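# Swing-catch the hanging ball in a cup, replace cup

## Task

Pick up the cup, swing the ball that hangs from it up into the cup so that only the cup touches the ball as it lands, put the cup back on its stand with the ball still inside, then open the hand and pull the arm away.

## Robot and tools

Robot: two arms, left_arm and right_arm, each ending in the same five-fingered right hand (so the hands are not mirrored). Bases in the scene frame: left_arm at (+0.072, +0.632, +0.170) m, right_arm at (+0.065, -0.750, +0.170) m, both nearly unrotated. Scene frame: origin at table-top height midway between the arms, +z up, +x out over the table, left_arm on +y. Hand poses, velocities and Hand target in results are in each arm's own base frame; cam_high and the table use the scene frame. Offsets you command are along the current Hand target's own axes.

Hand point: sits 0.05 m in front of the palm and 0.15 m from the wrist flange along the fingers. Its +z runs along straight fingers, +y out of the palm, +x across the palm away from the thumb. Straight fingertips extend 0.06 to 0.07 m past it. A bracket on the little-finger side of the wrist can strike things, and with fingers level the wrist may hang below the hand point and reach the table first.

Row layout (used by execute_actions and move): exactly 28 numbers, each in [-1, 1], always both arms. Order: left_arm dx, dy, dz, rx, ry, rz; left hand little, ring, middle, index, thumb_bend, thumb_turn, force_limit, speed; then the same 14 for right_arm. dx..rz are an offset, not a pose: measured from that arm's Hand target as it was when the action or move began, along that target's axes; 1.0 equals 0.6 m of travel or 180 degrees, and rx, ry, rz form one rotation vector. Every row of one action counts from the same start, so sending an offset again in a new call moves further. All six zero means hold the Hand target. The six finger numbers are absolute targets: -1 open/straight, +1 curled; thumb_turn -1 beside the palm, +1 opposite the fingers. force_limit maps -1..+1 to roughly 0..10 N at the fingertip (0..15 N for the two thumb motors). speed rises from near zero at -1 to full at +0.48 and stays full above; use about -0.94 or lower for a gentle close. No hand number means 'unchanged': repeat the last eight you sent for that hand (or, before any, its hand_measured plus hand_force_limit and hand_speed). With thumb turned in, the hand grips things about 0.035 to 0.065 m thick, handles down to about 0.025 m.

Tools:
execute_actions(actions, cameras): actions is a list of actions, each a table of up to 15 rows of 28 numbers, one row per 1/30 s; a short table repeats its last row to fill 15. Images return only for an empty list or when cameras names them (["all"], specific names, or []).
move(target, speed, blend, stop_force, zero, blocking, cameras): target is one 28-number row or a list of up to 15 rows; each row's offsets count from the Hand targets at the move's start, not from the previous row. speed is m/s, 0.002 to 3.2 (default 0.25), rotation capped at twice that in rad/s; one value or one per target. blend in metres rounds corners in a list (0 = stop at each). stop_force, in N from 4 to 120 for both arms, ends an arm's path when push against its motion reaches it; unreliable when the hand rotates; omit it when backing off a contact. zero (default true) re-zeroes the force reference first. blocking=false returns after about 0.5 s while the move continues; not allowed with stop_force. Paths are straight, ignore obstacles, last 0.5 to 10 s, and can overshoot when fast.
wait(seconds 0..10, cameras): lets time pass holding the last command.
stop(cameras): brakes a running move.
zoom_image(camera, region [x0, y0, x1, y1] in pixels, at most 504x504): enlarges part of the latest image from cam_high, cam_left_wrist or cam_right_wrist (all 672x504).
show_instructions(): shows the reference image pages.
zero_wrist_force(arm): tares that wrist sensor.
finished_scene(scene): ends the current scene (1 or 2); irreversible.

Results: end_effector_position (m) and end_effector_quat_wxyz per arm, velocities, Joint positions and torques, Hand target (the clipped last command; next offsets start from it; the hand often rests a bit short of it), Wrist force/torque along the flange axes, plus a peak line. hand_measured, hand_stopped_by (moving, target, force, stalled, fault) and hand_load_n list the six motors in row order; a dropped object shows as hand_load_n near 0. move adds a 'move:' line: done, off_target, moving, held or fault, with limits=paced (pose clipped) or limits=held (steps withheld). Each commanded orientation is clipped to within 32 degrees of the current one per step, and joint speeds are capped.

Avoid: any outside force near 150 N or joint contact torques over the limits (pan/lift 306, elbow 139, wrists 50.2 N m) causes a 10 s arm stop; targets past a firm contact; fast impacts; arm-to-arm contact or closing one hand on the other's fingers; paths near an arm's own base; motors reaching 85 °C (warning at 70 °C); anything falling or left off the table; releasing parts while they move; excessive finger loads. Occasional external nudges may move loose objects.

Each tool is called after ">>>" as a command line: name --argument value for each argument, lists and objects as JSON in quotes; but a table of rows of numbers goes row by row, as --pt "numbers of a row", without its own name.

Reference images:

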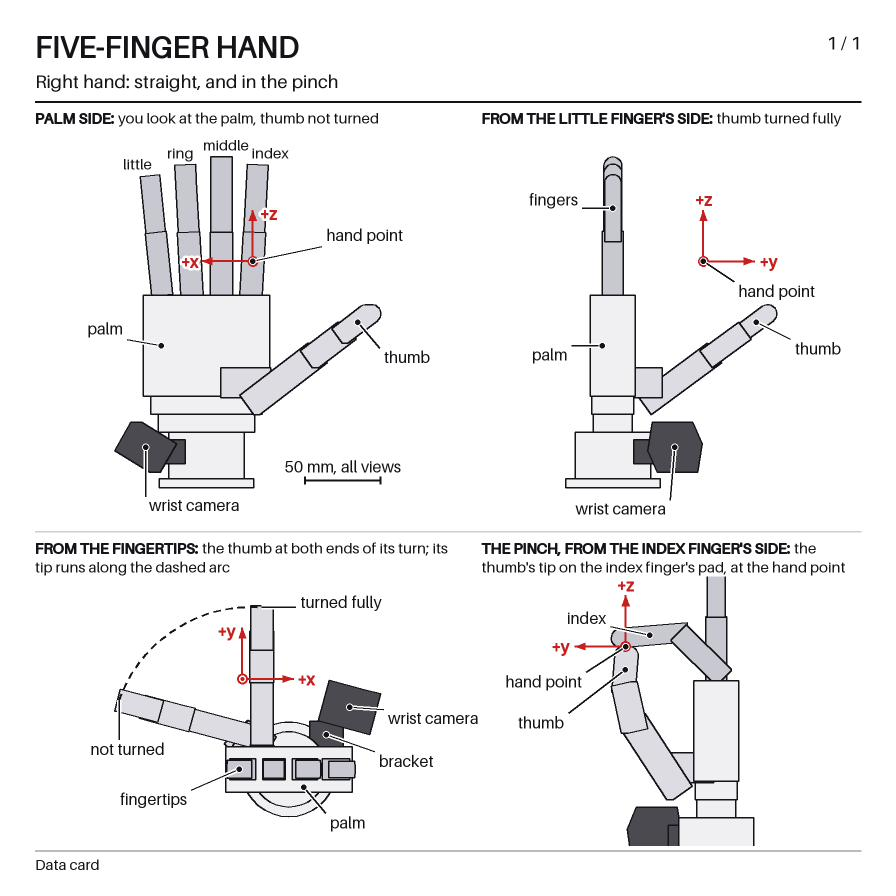

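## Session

>>> execute_actions --actions '[]' --cameras '["all"]'

Scene clock: 0.00 s.
left_arm: end_effector_position=(+0.8450, -0.3647, -0.0502) hand_measured=(-1.000, -1.000, -1.000, -1.000, -1.000, -1.000) hand_load_n=(+0.0, +0.0, +0.0, +0.0, +0.0, +0.0) hand_stopped_by=(target, target, target, target, target, target) hand_force_limit=0.00 hand_speed=-0.80 end_effector_quat_wxyz=(+0.508, -0.385, +0.528, -0.561) | right_arm: end_effector_position=(+0.8427, +0.5185, +0.0548) hand_measured=(-1.000, -1.000, -1.000, -1.000, -1.000, -1.000) hand_load_n=(+0.0, +0.0, +0.0, +0.0, +0.0, +0.0) hand_stopped_by=(target, target, target, target, target, target) hand_force_limit=0.00 hand_speed=-0.80 end_effector_quat_wxyz=(+0.647, -0.431, +0.546, -0.314)
Joint positions: left_arm=[-0.808 -0.803 2.021 -1.394 0.975 -2.937] | right_arm=[0.359 -0.934 1.89 -0.989 1.712 -2.695]
Joint velocities: within noise
Joint torques (N m): no reading
Motor temperatures (°C): left_arm=[32 28 31 34 30 32] | right_arm=[28 34 30 26 32 27]
Wrist force (N): no reading
Wrist torque (N m): no reading
Wrist force, peak (N): no reading
Hand target: left_arm +0.8450, -0.3647, -0.0502; +0.508, -0.385, +0.528, -0.561 | right_arm +0.8427, +0.5185, +0.0548; +0.647, -0.431, +0.546, -0.314
camera_calibration:
cam_left_wrist: T_world_to_cam=[[0.0912996, -0.215508, -0.972225, -0.207872], [-0.262623, 0.936529, -0.232257, 0.553251], [0.960569, 0.276533, 0.0289075, -0.595378], [0, 0, 0, 1]] pos_world=[0.736177, -0.398291, -0.0563914]
cam_right_wrist: T_world_to_cam=[[-0.0120092, 0.183525, -0.982942, -0.034176], [-0.703059, 0.697452, 0.138811, 0.221472], [0.71103, 0.692733, 0.120653, -0.851769], [0, 0, 0, 1]] pos_world=[0.760931, 0.441854, 0.0384329]

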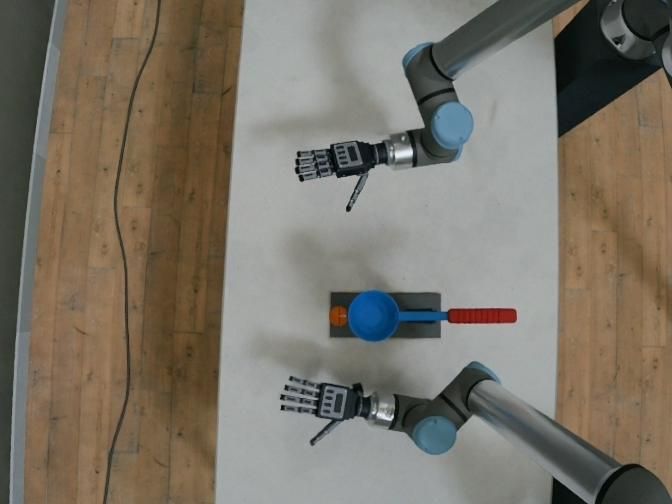

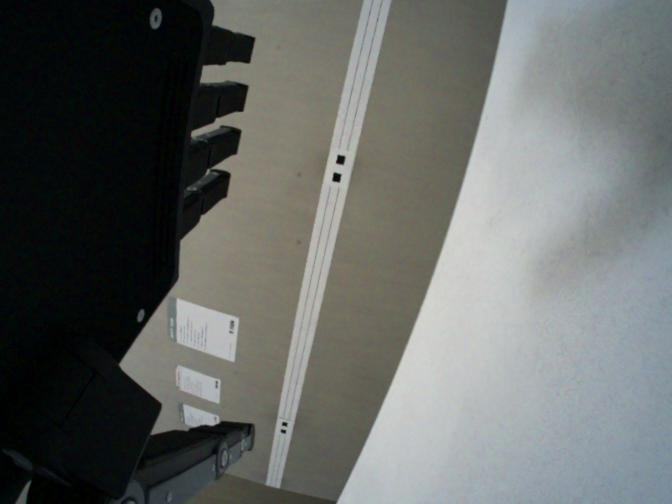

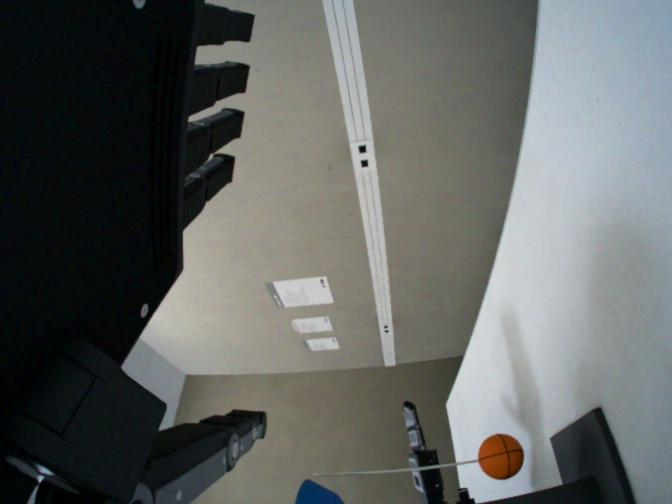

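>>> move --target '[0.1282,-0.4137,-0.5135,-0.0663,0.4337,-0.1212,-1,-1,-1,-1,-1,1,-0.4,-0.5,0.3017,-0.6272,0.0272,-0.46,-0.0295,0.2509,-1,-1,-1,-1,-1,-1,0.6,-0.5]' --speed 0.35 --cameras '["cam_high","cam_right_wrist"]'

>>> zoom_image --camera "cam_high" --region '[320, 260, 540, 370]'

>>> zoom_image --camera "cam_right_wrist" --region '[370, 40, 570, 200]'

Scene clock: 92.23 s.
left_arm: end_effector_position=(+0.4919, -0.3961, +0.1415) hand_measured=(-1.000, -1.000, -1.000, -1.000, -1.000, +1.000) hand_load_n=(+0.0, +0.0, +0.0, +0.0, +0.0, +0.0) hand_stopped_by=(target, target, target, target, target, target) hand_force_limit=-0.40 hand_speed=-0.50 end_effector_quat_wxyz=(-0.081, -0.081, +0.702, -0.702) | right_arm: end_effector_position=(+0.9206, +0.2009, +0.3150) hand_measured=(-1.000, -1.000, -1.000, -1.000, -1.000, -1.000) hand_load_n=(+0.0, +0.0, +0.0, +0.0, +0.0, +0.0) hand_stopped_by=(target, target, target, target, target, target) hand_force_limit=0.60 hand_speed=-0.50 end_effector_quat_wxyz=(+0.294, -0.530, +0.697, +0.383)
Joint positions: left_arm=[-0.626 -1.381 2.303 -0.922 2.516 -3.372] | right_arm=[-0.232 -0.579 0.821 1.671 0.602 -3.284]
Joint torques (N m): left_arm=[-11.73 -28.67 -14.11 -3.41 1.36 2.09] | right_arm=[1.95 -92.59 -46.03 7.36 -5.33 -4.44]
Wrist force (N): left_arm=[0.7 -0.9 -0.2] | right_arm=[-0.6 -0.1 0.2]
Wrist torque (N m): left_arm=[-0.15 0.08 -0.10] | right_arm=[0.03 0.05 -0.23]
Wrist force, peak (N): left_arm=[1.3 -1.1 -0.2] | right_arm=[-0.7 2.4 0.4]
Hand target: left_arm +0.4918, -0.3961, +0.1414; -0.081, -0.081, +0.702, -0.702 | right_arm +0.9206, +0.2009, +0.3150; +0.294, -0.530, +0.697, +0.383
Off the commanded pose: left_arm 0.000 m, 0 deg | right_arm 0.000 m, 0 deg.
move: done
camera_calibration:
cam_right_wrist: T_world_to_cam=[[-1, -0.000542368, 0.000120628, 0.917686], [0.000119452, 0.00216823, 0.999998, -0.317246], [-0.000542629, 0.999998, -0.00216816, -0.0865558], [0, 0, 0, 1]] pos_world=[0.917677, 0.0877412, 0.316947]
Images, in order (width x height): cam_high 672x504, cam_right_wrist 672x504.

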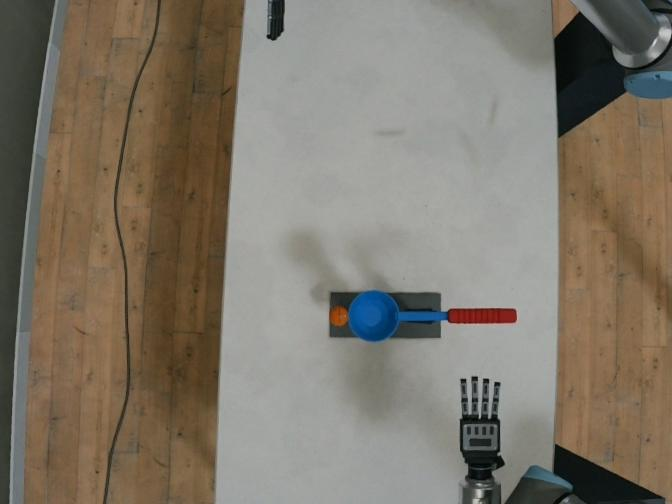

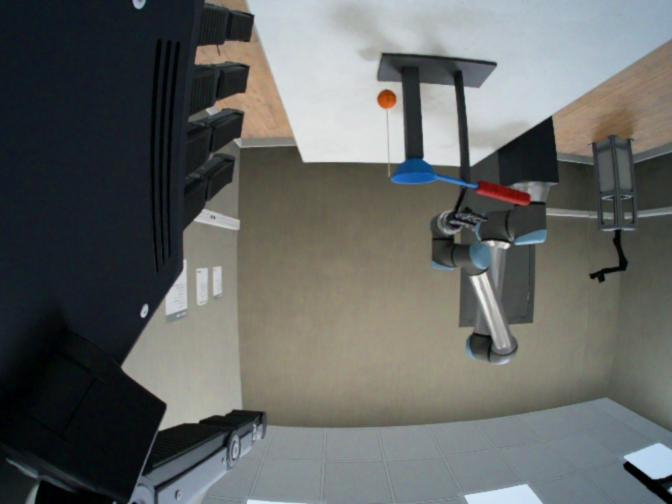

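Scaled by 2.291 from the camera's 672x504 image, which has a finer 960x720 frame.

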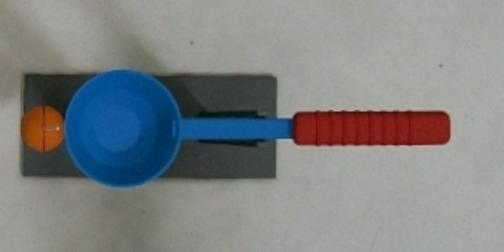

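Scaled by 2.520 from the camera's 672x504 image, which has a finer 960x720 frame.

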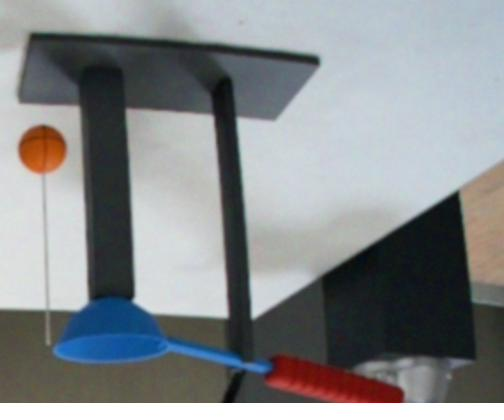

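>>> move --target '[-0.009,-0.0032,0.399,0,0,0,-1,-1,-1,-1,-1,1,-0.4,-0.5,0,0,0,0,0,0,-1,-1,-1,-1,-1,-1,0.6,-0.5]' --speed 0.15 --cameras '["cam_high","cam_right_wrist"]'

>>> zoom_image --camera "cam_high" --region '[340, 260, 540, 370]'

>>> zoom_image --camera "cam_right_wrist" --region '[430, 150, 550, 230]'

Scene clock: 134.87 s.
left_arm: end_effector_position=(+0.4975, -0.6355, +0.1419) hand_measured=(-1.000, -1.000, -1.000, -1.000, -1.000, +1.000) hand_load_n=(+0.0, -0.5, +0.0, +0.0, +0.0, +0.0) hand_stopped_by=(target, target, target, target, target, target) hand_force_limit=-0.40 hand_speed=-0.50 end_effector_quat_wxyz=(-0.081, -0.081, +0.702, -0.702) | right_arm: end_effector_position=(+0.9206, +0.2009, +0.3150) hand_measured=(-1.000, -1.000, -1.000, -1.000, -1.000, -1.000) hand_load_n=(+0.0, +0.0, +0.0, +0.0, -0.5, +0.0) hand_stopped_by=(target, target, target, target, target, target) hand_force_limit=0.60 hand_speed=-0.50 end_effector_quat_wxyz=(+0.294, -0.530, +0.697, +0.383)
Joint positions: left_arm=[-0.945 -1.23 2.083 -0.853 2.197 -3.372] | right_arm=[-0.232 -0.579 0.821 1.671 0.602 -3.285]
Joint torques (N m): left_arm=[-5.64 -68.38 -22.88 -4.53 -0.73 1.65] | right_arm=[7.01 -87.4 -46.05 8.4 -5.07 -3.77]
Wrist force (N): left_arm=[0.5 -0.1 0.1] | right_arm=[-0.7 0.4 0.5]
Wrist torque (N m): left_arm=[-0.07 0.08 -0.09] | right_arm=[0.07 0.06 -0.14]
Wrist force, peak (N): left_arm=[0.6 -0.7 -1.7] | right_arm=[-0.5 0.3 1.2]
Hand target: left_arm +0.4975, -0.6355, +0.1420; -0.081, -0.081, +0.702, -0.702 | right_arm +0.9206, +0.2009, +0.3150; +0.294, -0.530, +0.697, +0.383
Off the commanded pose: left_arm 0.000 m, 0 deg | right_arm 0.000 m, 0 deg.
move: done
camera_calibration:
cam_right_wrist: T_world_to_cam=[[-1, -0.000642372, -0.0000804717, 0.917759], [-0.0000817372, 0.00197025, 0.999998, -0.317045], [-0.000642212, 0.999998, -0.0019703, -0.0865273], [0, 0, 0, 1]] pos_world=[0.917677, 0.0877413, 0.316947]
Images, in order (width x height): cam_high 672x504, cam_right_wrist 672x504.

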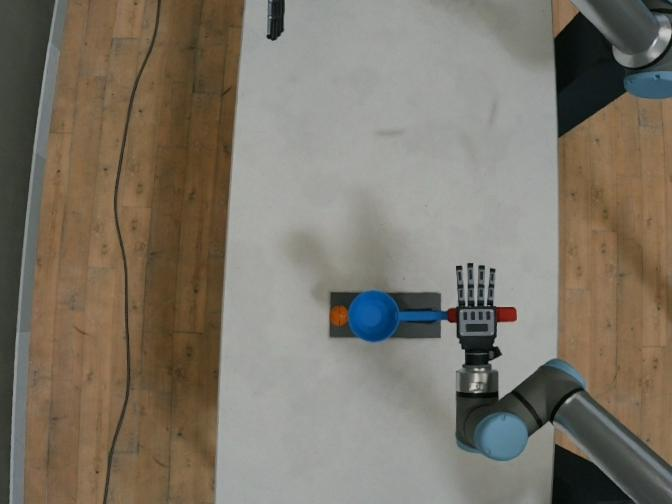

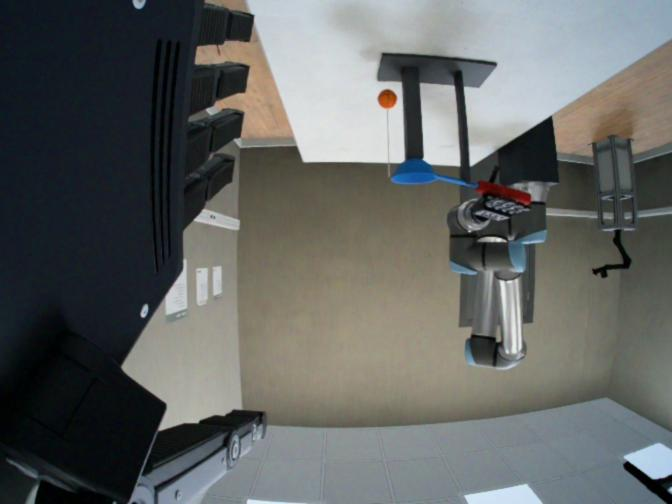

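Scaled by 2.520 from the camera's 672x504 image, which has a finer 960x720 frame.

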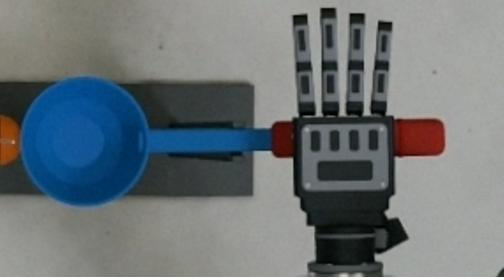

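Scaled by 4.200 from the camera's 672x504 image, which has a finer 960x720 frame.

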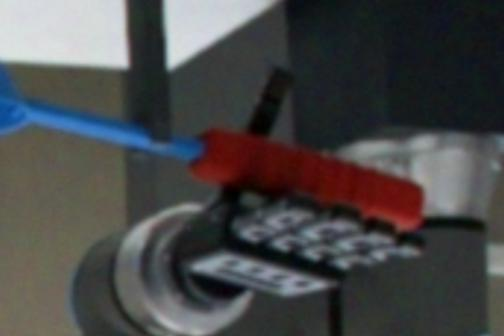

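>>> move --target '[-0.0065,0.0276,0.0133,0,0,0,-1,-1,-1,-1,-1,1,-0.4,-0.5,0,0,0,0,0,0,-1,-1,-1,-1,-1,-1,0.6,-0.5]' --speed 0.02 --stop_force 4 --cameras '["cam_high","cam_right_wrist"]'

>>> zoom_image --camera "cam_right_wrist" --region '[430, 150, 550, 230]'

>>> zoom_image --camera "cam_high" --region '[340, 260, 540, 370]'

Scene clock: 172.77 s.
left_arm: end_effector_position=(+0.4975, -0.6435, +0.1250) hand_measured=(-1.000, -1.000, -1.000, -1.000, -1.000, +1.000) hand_load_n=(-0.5, +0.0, +0.0, +0.0, +0.0, +0.0) hand_stopped_by=(target, target, target, target, target, target) hand_force_limit=-0.40 hand_speed=-0.50 end_effector_quat_wxyz=(-0.081, -0.081, +0.702, -0.702) | right_arm: end_effector_position=(+0.9206, +0.2009, +0.3150) hand_measured=(-1.000, -1.000, -1.000, -1.000, -1.000, -1.000) hand_load_n=(+0.0, +0.0, +0.0, +0.0, +0.0, +0.0) hand_stopped_by=(target, target, target, target, target, target) hand_force_limit=0.60 hand_speed=-0.50 end_effector_quat_wxyz=(+0.294, -0.530, +0.697, +0.383)
Joint positions: left_arm=[-0.953 -1.2 2.081 -0.882 2.189 -3.372] | right_arm=[-0.232 -0.579 0.821 1.671 0.602 -3.285]
Joint torques (N m): left_arm=[5 -78.05 -24.83 2.03 1.7 0.9] | right_arm=[9.99 -87.46 -45.94 8.34 -4.53 -3.98]
Wrist force (N): left_arm=[0.2 -3.0 -0.5] | right_arm=[-0.3 -0.1 0.1]
Wrist torque (N m): left_arm=[-0.20 0.11 -0.09] | right_arm=[0.03 0.02 -0.13]
Wrist force, peak (N): left_arm=[2.0 -4.4 -0.5] | right_arm=[-0.7 0.1 1.2]
Hand target: left_arm +0.4975, -0.6435, +0.1250; -0.081, -0.081, +0.702, -0.702 | right_arm +0.9206, +0.2009, +0.3150; +0.294, -0.530, +0.697, +0.383
Off the commanded pose: left_arm 0.000 m, 0 deg | right_arm 0.000 m, 0 deg.
move: done
camera_calibration:
cam_right_wrist: T_world_to_cam=[[-1, -0.000642372, -0.0000804717, 0.917759], [-0.0000817372, 0.00197025, 0.999998, -0.317045], [-0.000642212, 0.999998, -0.0019703, -0.0865273], [0, 0, 0, 1]] pos_world=[0.917677, 0.0877413, 0.316947]
Images, in order (width x height): cam_high 672x504, cam_right_wrist 672x504.

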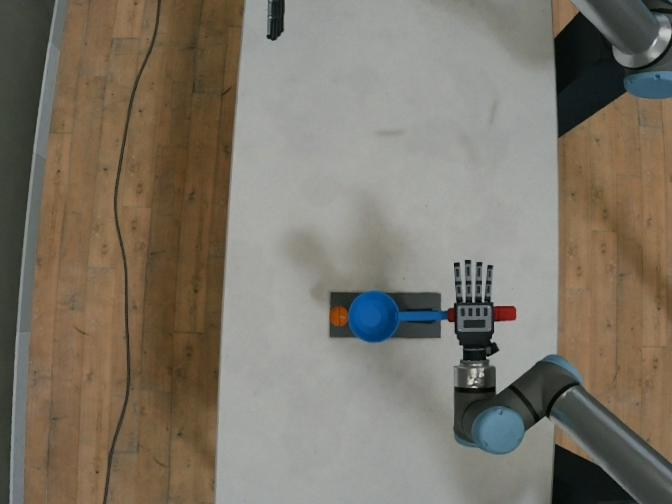

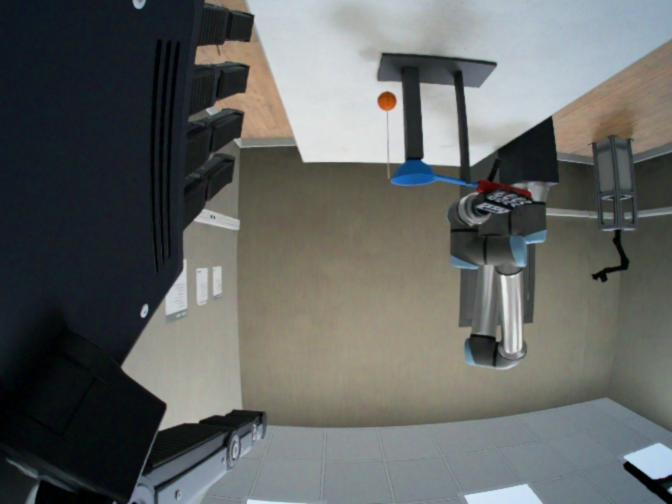

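Scaled by 4.200 from the camera's 672x504 image, which has a finer 960x720 frame.

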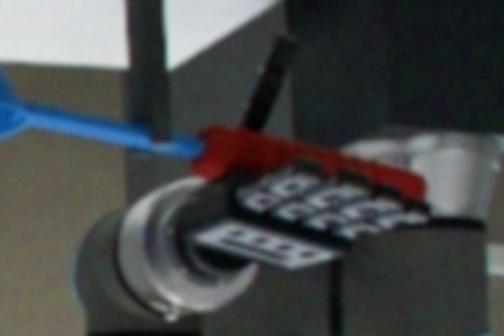

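Scaled by 2.520 from the camera's 672x504 image, which has a finer 960x720 frame.

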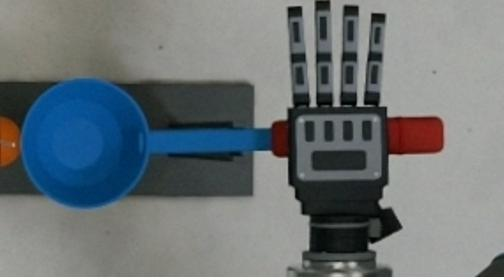

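>>> execute_actions --actions '[[[0,0,0,0,0,0,-1,-1,0.9,0.9,-1,1,-0.4,-0.85,0,0,0,0,0,0,-1,-1,-1,-1,-1,-1,0.6,-0.5]]]'

>>> wait --seconds 3 --cameras '["cam_high","cam_right_wrist"]'

>>> zoom_image --camera "cam_right_wrist" --region '[430, 150, 550, 230]'

Scene clock: 188.80 s.
left_arm: end_effector_position=(+0.4975, -0.6435, +0.1250) hand_measured=(-1.000, -1.000, +0.418, +0.418, -1.000, +1.000) hand_load_n=(+0.0, +0.0, +0.0, +0.0, +0.0, +0.0) hand_stopped_by=(target, target, moving, moving, target, target) hand_force_limit=-0.40 hand_speed=-0.85 end_effector_quat_wxyz=(-0.081, -0.081, +0.702, -0.702) | right_arm: end_effector_position=(+0.9206, +0.2009, +0.3150) hand_measured=(-1.000, -1.000, -1.000, -1.000, -1.000, -1.000) hand_load_n=(+0.0, +0.0, +0.0, +0.0, +0.0, +0.0) hand_stopped_by=(target, target, target, target, target, target) hand_force_limit=0.60 hand_speed=-0.50 end_effector_quat_wxyz=(+0.294, -0.530, +0.697, +0.383)
Joint positions: left_arm=[-0.953 -1.2 2.081 -0.882 2.189 -3.372] | right_arm=[-0.232 -0.579 0.821 1.671 0.602 -3.285]
Joint torques (N m): left_arm=[9.66 -75.6 -13.75 1.91 1.17 -2.92] | right_arm=[10.27 -88.38 -46.06 8.13 -3.25 -3.58]
Wrist force (N): left_arm=[0.3 -2.8 -0.4] | right_arm=[-0.4 0.4 0.3]
Wrist torque (N m): left_arm=[-0.17 0.10 -0.08] | right_arm=[0.08 0.02 -0.12]
Wrist force, peak (N): left_arm=[0.3 -3.6 -0.3] | right_arm=[-0.7 0.6 1.0]
Hand target: left_arm +0.4975, -0.6435, +0.1250; -0.081, -0.081, +0.702, -0.702 | right_arm +0.9206, +0.2009, +0.3150; +0.294, -0.530, +0.697, +0.383
Off the commanded pose: left_arm 0.000 m, 0 deg | right_arm 0.000 m, 0 deg.
not at rest: the robot was still moving 3 seconds after this call's last action.

Scene clock: 191.80 s.
left_arm: end_effector_position=(+0.4975, -0.6435, +0.1250) hand_measured=(-1.000, -1.000, +0.900, +0.900, -1.000, +1.000) hand_load_n=(+0.0, +0.0, +0.0, +0.0, +0.0, +0.0) hand_stopped_by=(target, target, target, target, target, target) hand_force_limit=-0.40 hand_speed=-0.85 end_effector_quat_wxyz=(-0.081, -0.081, +0.702, -0.702) | right_arm: end_effector_position=(+0.9206, +0.2009, +0.3150) hand_measured=(-1.000, -1.000, -1.000, -1.000, -1.000, -1.000) hand_load_n=(+0.0, +0.0, +0.0, +0.0, +0.0, +0.5) hand_stopped_by=(target, target, target, target, target, target) hand_force_limit=0.60 hand_speed=-0.50 end_effector_quat_wxyz=(+0.294, -0.530, +0.697, +0.383)
Joint positions: left_arm=[-0.953 -1.2 2.081 -0.882 2.189 -3.372] | right_arm=[-0.232 -0.579 0.821 1.671 0.602 -3.285]
Joint torques (N m): left_arm=[6.37 -78.06 -13.67 1.6 0.96 -3.05] | right_arm=[11.61 -88.07 -45.72 8.17 -2.65 -3.71]
Wrist force (N): left_arm=[0.2 -3.1 -0.4] | right_arm=[-0.3 0.2 0.3]
Wrist torque (N m): left_arm=[-0.20 0.12 -0.09] | right_arm=[0.05 0.01 -0.12]
Wrist force, peak (N): left_arm=[0.3 -3.4 -0.8] | right_arm=[-0.8 0.0 0.8]
Hand target: left_arm +0.4975, -0.6435, +0.1250; -0.081, -0.081, +0.702, -0.702 | right_arm +0.9206, +0.2009, +0.3150; +0.294, -0.530, +0.697, +0.383
Off the commanded pose: left_arm 0.000 m, 0 deg | right_arm 0.000 m, 0 deg.
wait: 3.00 s; at rest by 1.30 s
camera_calibration:
cam_right_wrist: T_world_to_cam=[[-1, -0.000642372, -0.0000804717, 0.917759], [-0.0000817372, 0.00197025, 0.999998, -0.317045], [-0.000642212, 0.999998, -0.0019703, -0.0865273], [0, 0, 0, 1]] pos_world=[0.917677, 0.0877413, 0.316947]
Images, in order (width x height): cam_high 672x504, cam_right_wrist 672x504.

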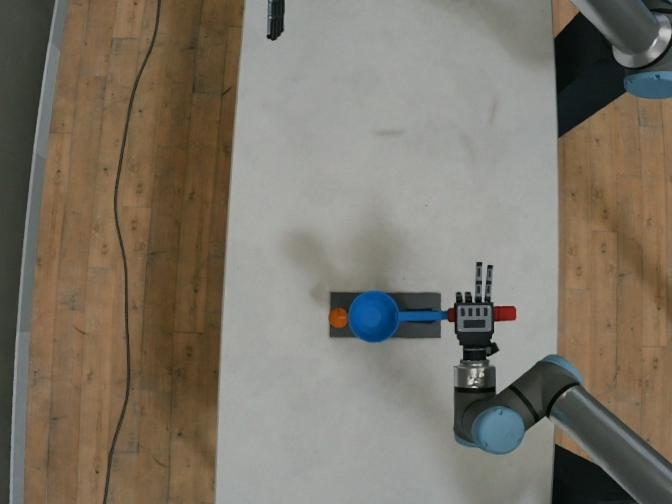

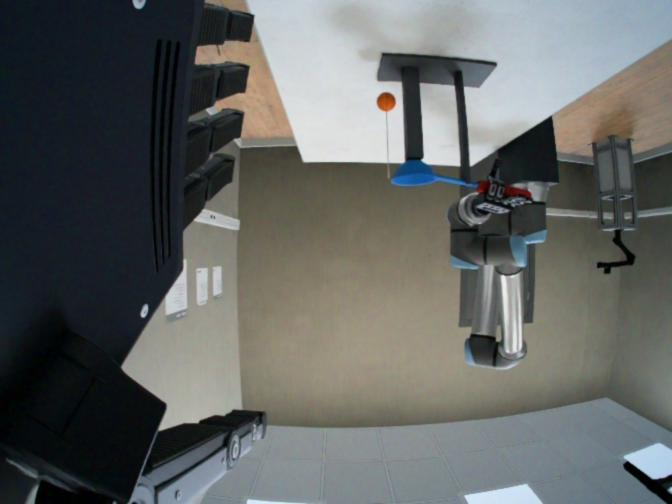

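Scaled by 4.200 from the camera's 672x504 image, which has a finer 960x720 frame.

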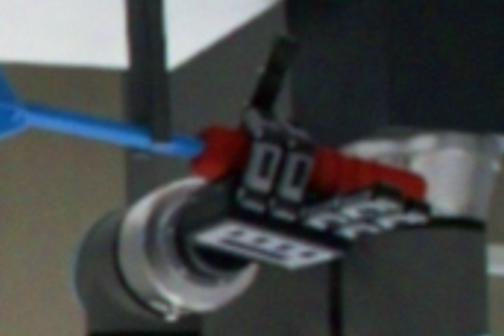

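>>> execute_actions --actions '[[[0,0,0,0,0,0,-1,-1,0.97,0.97,0.89,1,-0.4,-0.85,0,0,0,0,0,0,-1,-1,-1,-1,-1,-1,0.6,-0.5]]]'

>>> wait --seconds 1.5

Scene clock: 204.60 s.
left_arm: end_effector_position=(+0.4975, -0.6435, +0.1250) hand_measured=(-1.000, -1.000, +0.926, +0.952, -0.510, +1.000) hand_load_n=(+0.0, +0.0, +1.0, +4.0, +4.5, +1.0) hand_stopped_by=(target, target, force, force, force, target) hand_force_limit=-0.40 hand_speed=-0.85 end_effector_quat_wxyz=(-0.081, -0.081, +0.702, -0.702) | right_arm: end_effector_position=(+0.9206, +0.2009, +0.3150) hand_measured=(-1.000, -1.000, -1.000, -1.000, -1.000, -1.000) hand_load_n=(+0.0, +0.0, +0.0, +0.0, +0.0, +0.0) hand_stopped_by=(target, target, target, target, target, target) hand_force_limit=0.60 hand_speed=-0.50 end_effector_quat_wxyz=(+0.294, -0.530, +0.697, +0.383)
Joint positions: left_arm=[-0.953 -1.2 2.081 -0.882 2.189 -3.372] | right_arm=[-0.232 -0.579 0.821 1.671 0.602 -3.285]
Joint torques (N m): left_arm=[6.76 -63.16 -14.45 1.35 0.9 -2.87] | right_arm=[11.58 -85.77 -44.74 8.09 -2.13 -3.6]
Wrist force (N): left_arm=[1.7 -5.9 -0.1] | right_arm=[-0.7 0.1 0.5]
Wrist torque (N m): left_arm=[-0.31 0.05 0.14] | right_arm=[0.04 0.07 -0.15]
Wrist force, peak (N): left_arm=[2.1 -6.1 0.0] | right_arm=[-0.8 -0.7 0.7]
Hand target: left_arm +0.4975, -0.6435, +0.1250; -0.081, -0.081, +0.702, -0.702 | right_arm +0.9206, +0.2009, +0.3150; +0.294, -0.530, +0.697, +0.383
Off the commanded pose: left_arm 0.000 m, 0 deg | right_arm 0.000 m, 0 deg.

Scene clock: 206.10 s.
left_arm: end_effector_position=(+0.4975, -0.6435, +0.1250) hand_measured=(-1.000, -1.000, +0.926, +0.952, -0.510, +1.000) hand_load_n=(+0.0, +0.0, +0.5, +4.0, +4.5, +1.5) hand_stopped_by=(target, target, force, force, force, target) hand_force_limit=-0.40 hand_speed=-0.85 end_effector_quat_wxyz=(-0.081, -0.081, +0.702, -0.702) | right_arm: end_effector_position=(+0.9206, +0.2009, +0.3150) hand_measured=(-1.000, -1.000, -1.000, -1.000, -1.000, -1.000) hand_load_n=(+0.0, +0.0, +0.0, +0.0, +0.0, +0.0) hand_stopped_by=(target, target, target, target, target, target) hand_force_limit=0.60 hand_speed=-0.50 end_effector_quat_wxyz=(+0.294, -0.530, +0.697, +0.383)
Joint positions: left_arm=[-0.953 -1.2 2.081 -0.882 2.189 -3.372] | right_arm=[-0.232 -0.579 0.821 1.671 0.602 -3.285]
Joint torques (N m): left_arm=[7.28 -55.36 -14.69 1.25 0.66 -3.08] | right_arm=[11.03 -88.89 -46.35 8.04 -1.87 -3.04]
Wrist force (N): left_arm=[2.1 -6.0 0.0] | right_arm=[-0.6 -0.1 1.0]
Wrist torque (N m): left_arm=[-0.32 -0.01 0.16] | right_arm=[-0.03 0.03 -0.14]
Wrist force, peak (N): left_arm=[2.0 -6.3 -0.1] | right_arm=[-0.6 -0.1 1.0]
Hand target: left_arm +0.4975, -0.6435, +0.1250; -0.081, -0.081, +0.702, -0.702 | right_arm +0.9206, +0.2009, +0.3150; +0.294, -0.530, +0.697, +0.383
Off the commanded pose: left_arm 0.000 m, 0 deg | right_arm 0.000 m, 0 deg.
wait: 1.50 s; at rest by 0.17 s

>>> execute_actions --actions '[[[0,0,0,0,0,0,-1,-1,0.985,0.985,0.93,1,0.3,-0.88,0,0,0,0,0,0,-1,-1,-1,-1,-1,-1,0.6,-0.5]]]'

>>> execute_actions --actions '[[[0,0,0,0,0,0,0.97,0.97,0.99,0.99,0.95,1,0.6,-0.85,0,0,0,0,0,0,-1,-1,-1,-1,-1,-1,0.6,-0.5]]]'

>>> wait --seconds 4 --cameras '["cam_high","cam_right_wrist"]'

>>> zoom_image --camera "cam_right_wrist" --region '[375, 80, 545, 220]'

Scene clock: 218.03 s.
left_arm: end_effector_position=(+0.4975, -0.6435, +0.1250) hand_measured=(-1.000, -1.000, +0.944, +0.962, -0.470, +1.000) hand_load_n=(+0.0, +0.0, +9.5, +7.0, +9.5, +2.0) hand_stopped_by=(target, target, force, force, force, target) hand_force_limit=0.30 hand_speed=-0.88 end_effector_quat_wxyz=(-0.081, -0.081, +0.702, -0.702) | right_arm: end_effector_position=(+0.9206, +0.2009, +0.3150) hand_measured=(-1.000, -1.000, -1.000, -1.000, -1.000, -1.000) hand_load_n=(+0.0, +0.0, +0.0, +0.0, -0.5, +0.0) hand_stopped_by=(target, target, target, target, target, target) hand_force_limit=0.60 hand_speed=-0.50 end_effector_quat_wxyz=(+0.294, -0.530, +0.697, +0.383)
Joint positions: left_arm=[-0.953 -1.2 2.081 -0.882 2.189 -3.372] | right_arm=[-0.232 -0.579 0.821 1.671 0.602 -3.285]
Joint torques (N m): left_arm=[6.74 -55.21 -15.7 0.62 0.63 -2.49] | right_arm=[10.47 -88.1 -45.17 7.68 -0.91 -3.33]
Wrist force (N): left_arm=[2.6 -7.0 0.1] | right_arm=[-0.7 0.2 0.6]
Wrist torque (N m): left_arm=[-0.35 -0.06 0.26] | right_arm=[0.05 0.06 -0.14]
Wrist force, peak (N): left_arm=[2.4 -7.3 -0.1] | right_arm=[-1.0 -0.4 0.9]
Hand target: left_arm +0.4975, -0.6435, +0.1250; -0.081, -0.081, +0.702, -0.702 | right_arm +0.9206, +0.2009, +0.3150; +0.294, -0.530, +0.697, +0.383
Off the commanded pose: left_arm 0.000 m, 0 deg | right_arm 0.000 m, 0 deg.

Scene clock: 221.53 s.
left_arm: end_effector_position=(+0.4975, -0.6435, +0.1250) hand_measured=(+0.418, +0.418, +0.944, +0.972, -0.456, +1.000) hand_load_n=(+0.0, +0.0, +9.0, +10.5, +11.5, +2.5) hand_stopped_by=(moving, moving, force, force, force, target) hand_force_limit=0.60 hand_speed=-0.85 end_effector_quat_wxyz=(-0.081, -0.081, +0.702, -0.702) | right_arm: end_effector_position=(+0.9206, +0.2009, +0.3150) hand_measured=(-1.000, -1.000, -1.000, -1.000, -1.000, -1.000) hand_load_n=(+0.0, +0.0, +0.0, +0.0, +0.0, +0.0) hand_stopped_by=(target, target, target, target, target, target) hand_force_limit=0.60 hand_speed=-0.50 end_effector_quat_wxyz=(+0.294, -0.530, +0.697, +0.383)
Joint positions: left_arm=[-0.953 -1.2 2.081 -0.882 2.189 -3.372] | right_arm=[-0.232 -0.579 0.821 1.671 0.602 -3.285]
Joint torques (N m): left_arm=[6.43 -53.77 -16.24 0.14 0.73 -2.55] | right_arm=[10.51 -86.87 -45.45 8.04 -0.96 -3.04]
Wrist force (N): left_arm=[2.0 -7.3 0.1] | right_arm=[-0.2 0.2 -0.1]
Wrist torque (N m): left_arm=[-0.36 0.04 0.23] | right_arm=[0.09 0.02 -0.11]
Wrist force, peak (N): left_arm=[1.9 -7.8 0.3] | right_arm=[-0.9 -0.7 0.8]
Hand target: left_arm +0.4975, -0.6435, +0.1250; -0.081, -0.081, +0.702, -0.702 | right_arm +0.9206, +0.2009, +0.3150; +0.294, -0.530, +0.697, +0.383
Off the commanded pose: left_arm 0.000 m, 0 deg | right_arm 0.000 m, 0 deg.
not at rest: the robot was still moving 3 seconds after this call's last action.

Scene clock: 225.53 s.
left_arm: end_effector_position=(+0.4975, -0.6435, +0.1250) hand_measured=(+0.958, +0.942, +0.944, +0.972, -0.456, +1.000) hand_load_n=(+8.5, +8.0, +8.0, +7.5, +11.5, +2.5) hand_stopped_by=(force, force, force, force, force, target) hand_force_limit=0.60 hand_speed=-0.85 end_effector_quat_wxyz=(-0.081, -0.081, +0.702, -0.702) | right_arm: end_effector_position=(+0.9206, +0.2009, +0.3150) hand_measured=(-1.000, -1.000, -1.000, -1.000, -1.000, -1.000) hand_load_n=(+0.0, +0.0, +0.0, +0.0, +0.0, +0.0) hand_stopped_by=(target, target, target, target, target, target) hand_force_limit=0.60 hand_speed=-0.50 end_effector_quat_wxyz=(+0.294, -0.530, +0.697, +0.383)
Joint positions: left_arm=[-0.953 -1.2 2.081 -0.882 2.189 -3.372] | right_arm=[-0.232 -0.579 0.821 1.671 0.602 -3.285]
Joint torques (N m): left_arm=[-2.58 -53.03 -15.66 0.05 0.65 -2.57] | right_arm=[10.37 -88.48 -45.06 7.73 -0.37 -3.19]
Wrist force (N): left_arm=[4.4 -16.3 -6.2] | right_arm=[-0.4 0.3 0.6]
Wrist torque (N m): left_arm=[-0.64 -0.47 0.84] | right_arm=[0.06 0.02 -0.12]
Wrist force, peak (N): left_arm=[4.6 -16.7 -6.3] | right_arm=[-1.0 0.4 0.4]
Hand target: left_arm +0.4975, -0.6435, +0.1250; -0.081, -0.081, +0.702, -0.702 | right_arm +0.9206, +0.2009, +0.3150; +0.294, -0.530, +0.697, +0.383
Off the commanded pose: left_arm 0.000 m, 0 deg | right_arm 0.000 m, 0 deg.
wait: 4.00 s; at rest by 1.43 s
camera_calibration:
cam_right_wrist: T_world_to_cam=[[-1, -0.000642372, -0.0000804717, 0.917759], [-0.0000817372, 0.00197025, 0.999998, -0.317045], [-0.000642212, 0.999998, -0.0019703, -0.0865273], [0, 0, 0, 1]] pos_world=[0.917677, 0.0877413, 0.316947]
Images, in order (width x height): cam_high 672x504, cam_right_wrist 672x504.

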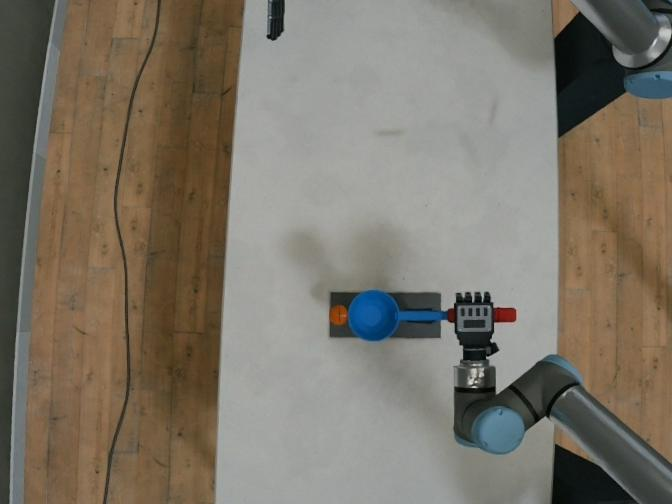

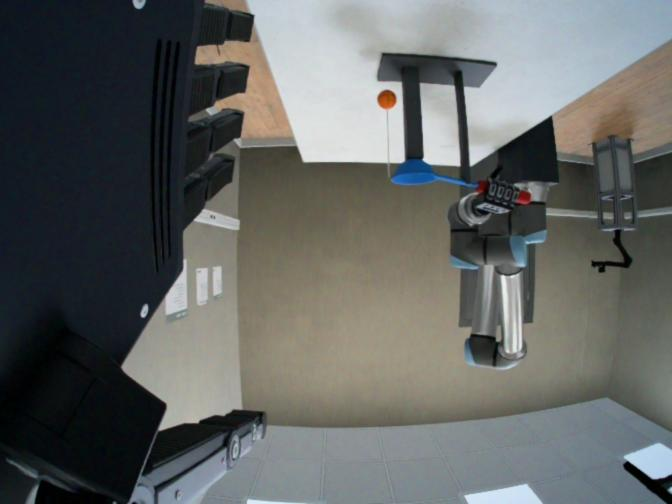

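Scaled by 2.965 from the camera's 672x504 image, which has a finer 960x720 frame.

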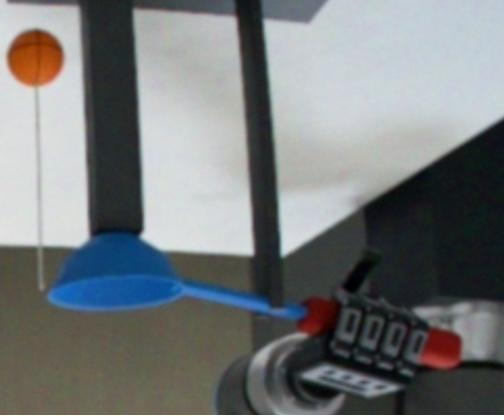

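>>> move --target '[0.0763,-0.3243,0,0,0,0,0.97,0.97,0.99,0.99,0.95,1,0.6,-0.85,0,0,0,0,0,0,-1,-1,-1,-1,-1,-1,0.6,-0.5]' --speed 0.06 --cameras '["cam_high","cam_right_wrist"]'

>>> zoom_image --camera "cam_high" --region '[340, 240, 560, 370]'

>>> zoom_image --camera "cam_right_wrist" --region '[375, 150, 545, 290]'

Scene clock: 316.07 s.
left_arm: end_effector_position=(+0.4975, -0.6436, +0.3252) hand_measured=(+0.958, +0.944, +0.944, +0.972, -0.456, +1.000) hand_load_n=(+0.5, +0.0, +8.0, +6.0, +11.0, +2.5) hand_stopped_by=(force, force, force, force, force, target) hand_force_limit=0.60 hand_speed=-0.85 end_effector_quat_wxyz=(-0.081, -0.081, +0.702, -0.702) | right_arm: end_effector_position=(+0.9206, +0.2009, +0.3150) hand_measured=(-1.000, -1.000, -1.000, -1.000, -1.000, -1.000) hand_load_n=(+0.0, +0.0, +0.0, +0.0, +0.0, +0.0) hand_stopped_by=(target, target, target, target, target, target) hand_force_limit=0.60 hand_speed=-0.50 end_effector_quat_wxyz=(+0.294, -0.530, +0.697, +0.383)
Joint positions: left_arm=[-0.953 -1.431 1.936 -0.506 2.189 -3.372] | right_arm=[-0.232 -0.579 0.821 1.671 0.602 -3.285]
Joint torques (N m): left_arm=[-11.75 -41.21 -25.88 -4.37 -2.21 -1.03] | right_arm=[11.06 -86.67 -44.37 7.01 -0.63 -1.91]
Wrist force (N): left_arm=[-0.2 2.4 0.1] | right_arm=[-0.6 -0.1 0.7]
Wrist torque (N m): left_arm=[0.05 0.15 -0.43] | right_arm=[-0.01 0.04 -0.15]
Wrist force, peak (N): left_arm=[4.4 -17.2 -6.2] | right_arm=[-0.9 0.1 1.2]
Hand target: left_arm +0.4974, -0.6435, +0.3249; -0.081, -0.081, +0.702, -0.702 | right_arm +0.9206, +0.2009, +0.3150; +0.294, -0.530, +0.697, +0.383
Off the commanded pose: left_arm 0.000 m, 0 deg | right_arm 0.000 m, 0 deg.
move: done
camera_calibration:
cam_right_wrist: T_world_to_cam=[[-1, -0.000642372, -0.0000804717, 0.917759], [-0.0000817372, 0.00197025, 0.999998, -0.317045], [-0.000642212, 0.999998, -0.0019703, -0.0865273], [0, 0, 0, 1]] pos_world=[0.917677, 0.0877413, 0.316947]
Images, in order (width x height): cam_high 672x504, cam_right_wrist 672x504.

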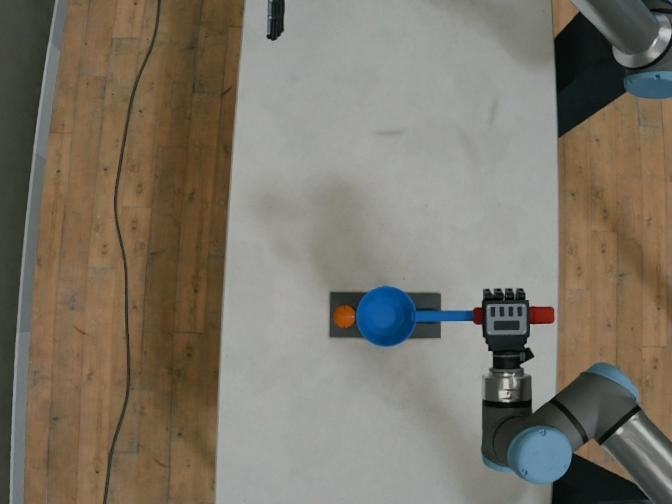

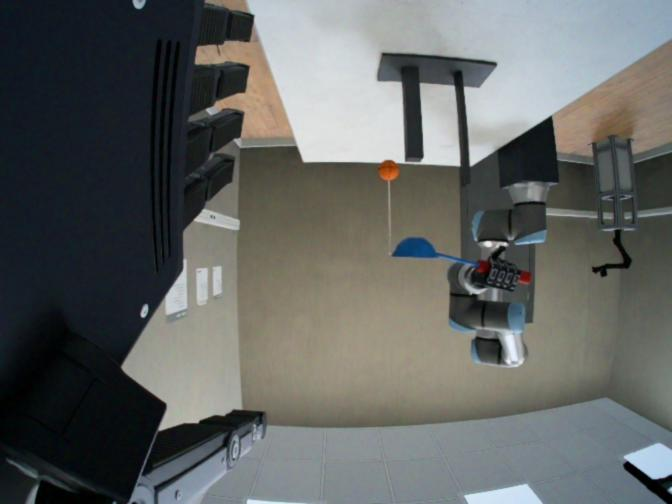

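Scaled by 2.291 from the camera's 672x504 image, which has a finer 960x720 frame.

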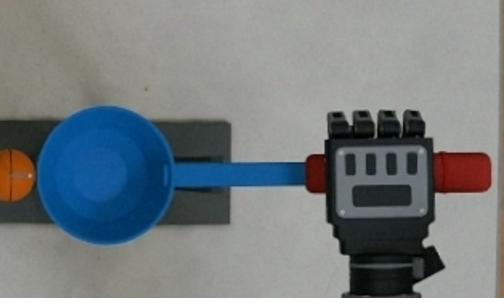

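Scaled by 2.965 from the camera's 672x504 image, which has a finer 960x720 frame.

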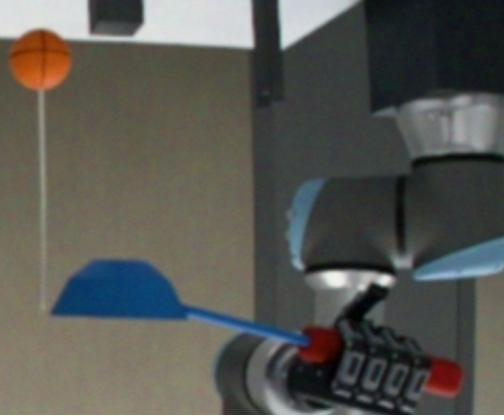

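>>> execute_actions --actions '[[[0,0,0,0,0,0,0.985,0.985,0.99,0.998,0.95,1,0.2,-0.9,0,0,0,0,0,0,-1,-1,-1,-1,-1,-1,0.6,-0.5]]]'

>>> move --target '[0.0722,-0.18,0.433,-0.008,0.0112,-0.2277,0.985,0.985,0.99,0.998,0.95,1,0.2,-0.9,0,0,0,0,0,0,-1,-1,-1,-1,-1,-1,0.6,-0.5]' --speed 0.0715 --cameras '["cam_high","cam_right_wrist"]'

>>> zoom_image --camera "cam_high" --region '[340, 110, 560, 240]'

>>> zoom_image --camera "cam_right_wrist" --region '[410, 80, 610, 400]'

Scene clock: 338.30 s.
left_arm: end_effector_position=(+0.4974, -0.6435, +0.3249) hand_measured=(+0.984, +0.978, +0.944, +0.972, -0.456, +1.000) hand_load_n=(+1.0, +6.5, +7.5, +5.5, +11.0, +2.5) hand_stopped_by=(target, force, force, force, force, target) hand_force_limit=0.20 hand_speed=-0.90 end_effector_quat_wxyz=(-0.081, -0.081, +0.702, -0.702) | right_arm: end_effector_position=(+0.9206, +0.2009, +0.3150) hand_measured=(-1.000, -1.000, -1.000, -1.000, -1.000, -1.000) hand_load_n=(+0.0, +0.0, +0.0, +0.0, +0.0, +0.0) hand_stopped_by=(target, target, target, target, target, target) hand_force_limit=0.60 hand_speed=-0.50 end_effector_quat_wxyz=(+0.294, -0.530, +0.697, +0.383)
Joint positions: left_arm=[-0.953 -1.431 1.937 -0.506 2.189 -3.372] | right_arm=[-0.232 -0.579 0.821 1.671 0.602 -3.285]
Joint torques (N m): left_arm=[-0.8 -38.57 -26.8 -4.66 0.79 1.88] | right_arm=[13.22 -85.8 -44.69 7.05 -0.11 -1.47]
Wrist force (N): left_arm=[0.3 2.8 0.2] | right_arm=[-0.3 -0.1 0.5]
Wrist torque (N m): left_arm=[0.10 0.06 -0.40] | right_arm=[0.00 0.01 -0.13]
Wrist force, peak (N): left_arm=[0.0 3.2 0.0] | right_arm=[-1.0 0.2 1.0]
Hand target: left_arm +0.4974, -0.6435, +0.3249; -0.081, -0.081, +0.702, -0.702 | right_arm +0.9206, +0.2009, +0.3150; +0.294, -0.530, +0.697, +0.383
Off the commanded pose: left_arm 0.000 m, 0 deg | right_arm 0.000 m, 0 deg.

Scene clock: 343.63 s.
left_arm: end_effector_position=(+0.4799, -0.9034, +0.4398) hand_measured=(+0.984, +0.978, +0.944, +0.972, -0.456, +1.000) hand_load_n=(+1.0, +6.5, +8.0, +5.5, +10.5, +3.0) hand_stopped_by=(target, force, force, force, force, target) hand_force_limit=0.20 hand_speed=-0.90 end_effector_quat_wxyz=(-0.335, -0.309, +0.637, -0.622) | right_arm: end_effector_position=(+0.9206, +0.2009, +0.3150) hand_measured=(-1.000, -1.000, -1.000, -1.000, -1.000, -1.000) hand_load_n=(+0.0, +0.0, +0.0, +0.0, +0.0, +0.0) hand_stopped_by=(target, target, target, target, target, target) hand_force_limit=0.60 hand_speed=-0.50 end_effector_quat_wxyz=(+0.294, -0.530, +0.697, +0.383)
Joint positions: left_arm=[-1.098 -1.155 1.369 -0.211 2.086 -4.087] | right_arm=[-0.232 -0.579 0.821 1.671 0.602 -3.285]
Joint torques (N m): left_arm=[8.99 -100.37 -31.77 -4.41 1.02 3.58] | right_arm=[10.27 -86.87 -44.57 6.85 -0.24 -1.65]
Wrist force (N): left_arm=[-0.8 2.4 0.0] | right_arm=[-0.8 0.5 0.2]
Wrist torque (N m): left_arm=[0.04 0.18 -0.29] | right_arm=[0.10 0.09 -0.14]
Wrist force, peak (N): left_arm=[-0.4 3.2 -1.0] | right_arm=[-0.6 0.3 1.3]
Hand target: left_arm +0.4799, -0.9033, +0.4399; -0.335, -0.309, +0.637, -0.622 | right_arm +0.9206, +0.2009, +0.3150; +0.294, -0.530, +0.697, +0.383
Off the commanded pose: left_arm 0.000 m, 0 deg | right_arm 0.000 m, 0 deg.
move: done
camera_calibration:
cam_right_wrist: T_world_to_cam=[[-1, -0.000642372, -0.0000804717, 0.917759], [-0.0000817372, 0.00197025, 0.999998, -0.317045], [-0.000642212, 0.999998, -0.0019703, -0.0865273], [0, 0, 0, 1]] pos_world=[0.917677, 0.0877413, 0.316947]
Images, in order (width x height): cam_high 672x504, cam_right_wrist 672x504.

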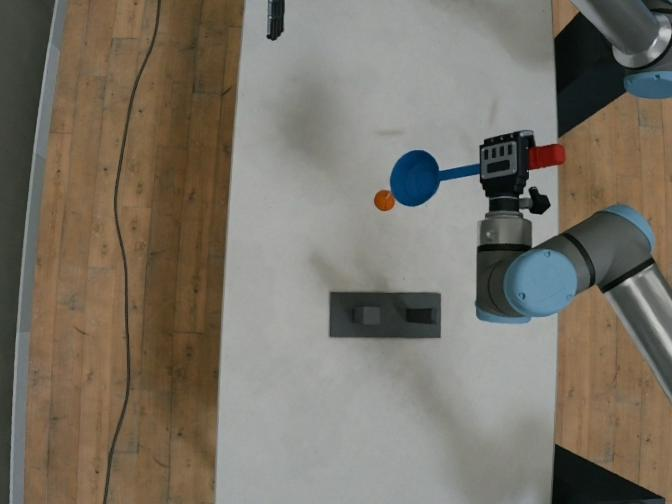

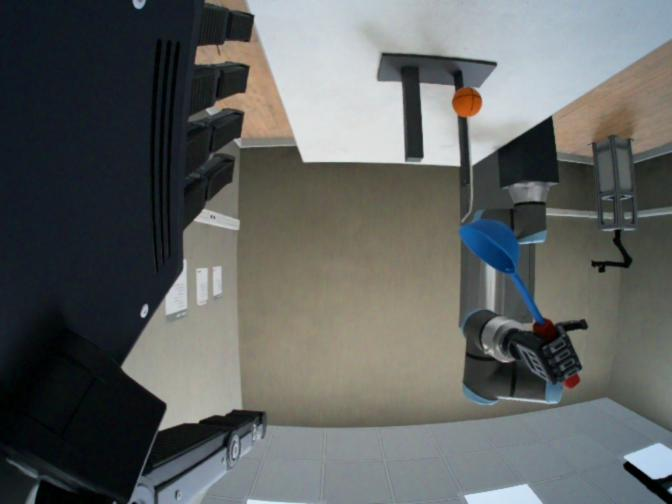

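Scaled by 2.291 from the camera's 672x504 image, which has a finer 960x720 frame.

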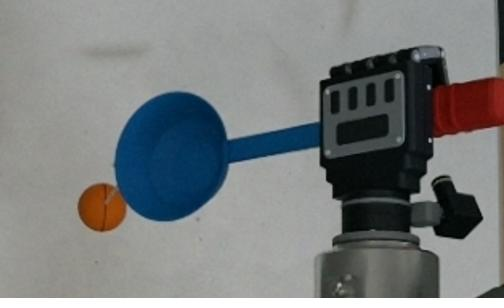

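Scaled by 1.575 from the camera's 672x504 image, which has a finer 960x720 frame.

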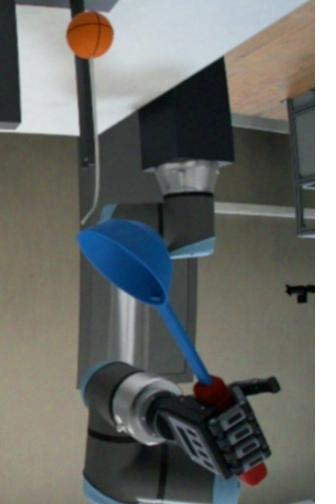

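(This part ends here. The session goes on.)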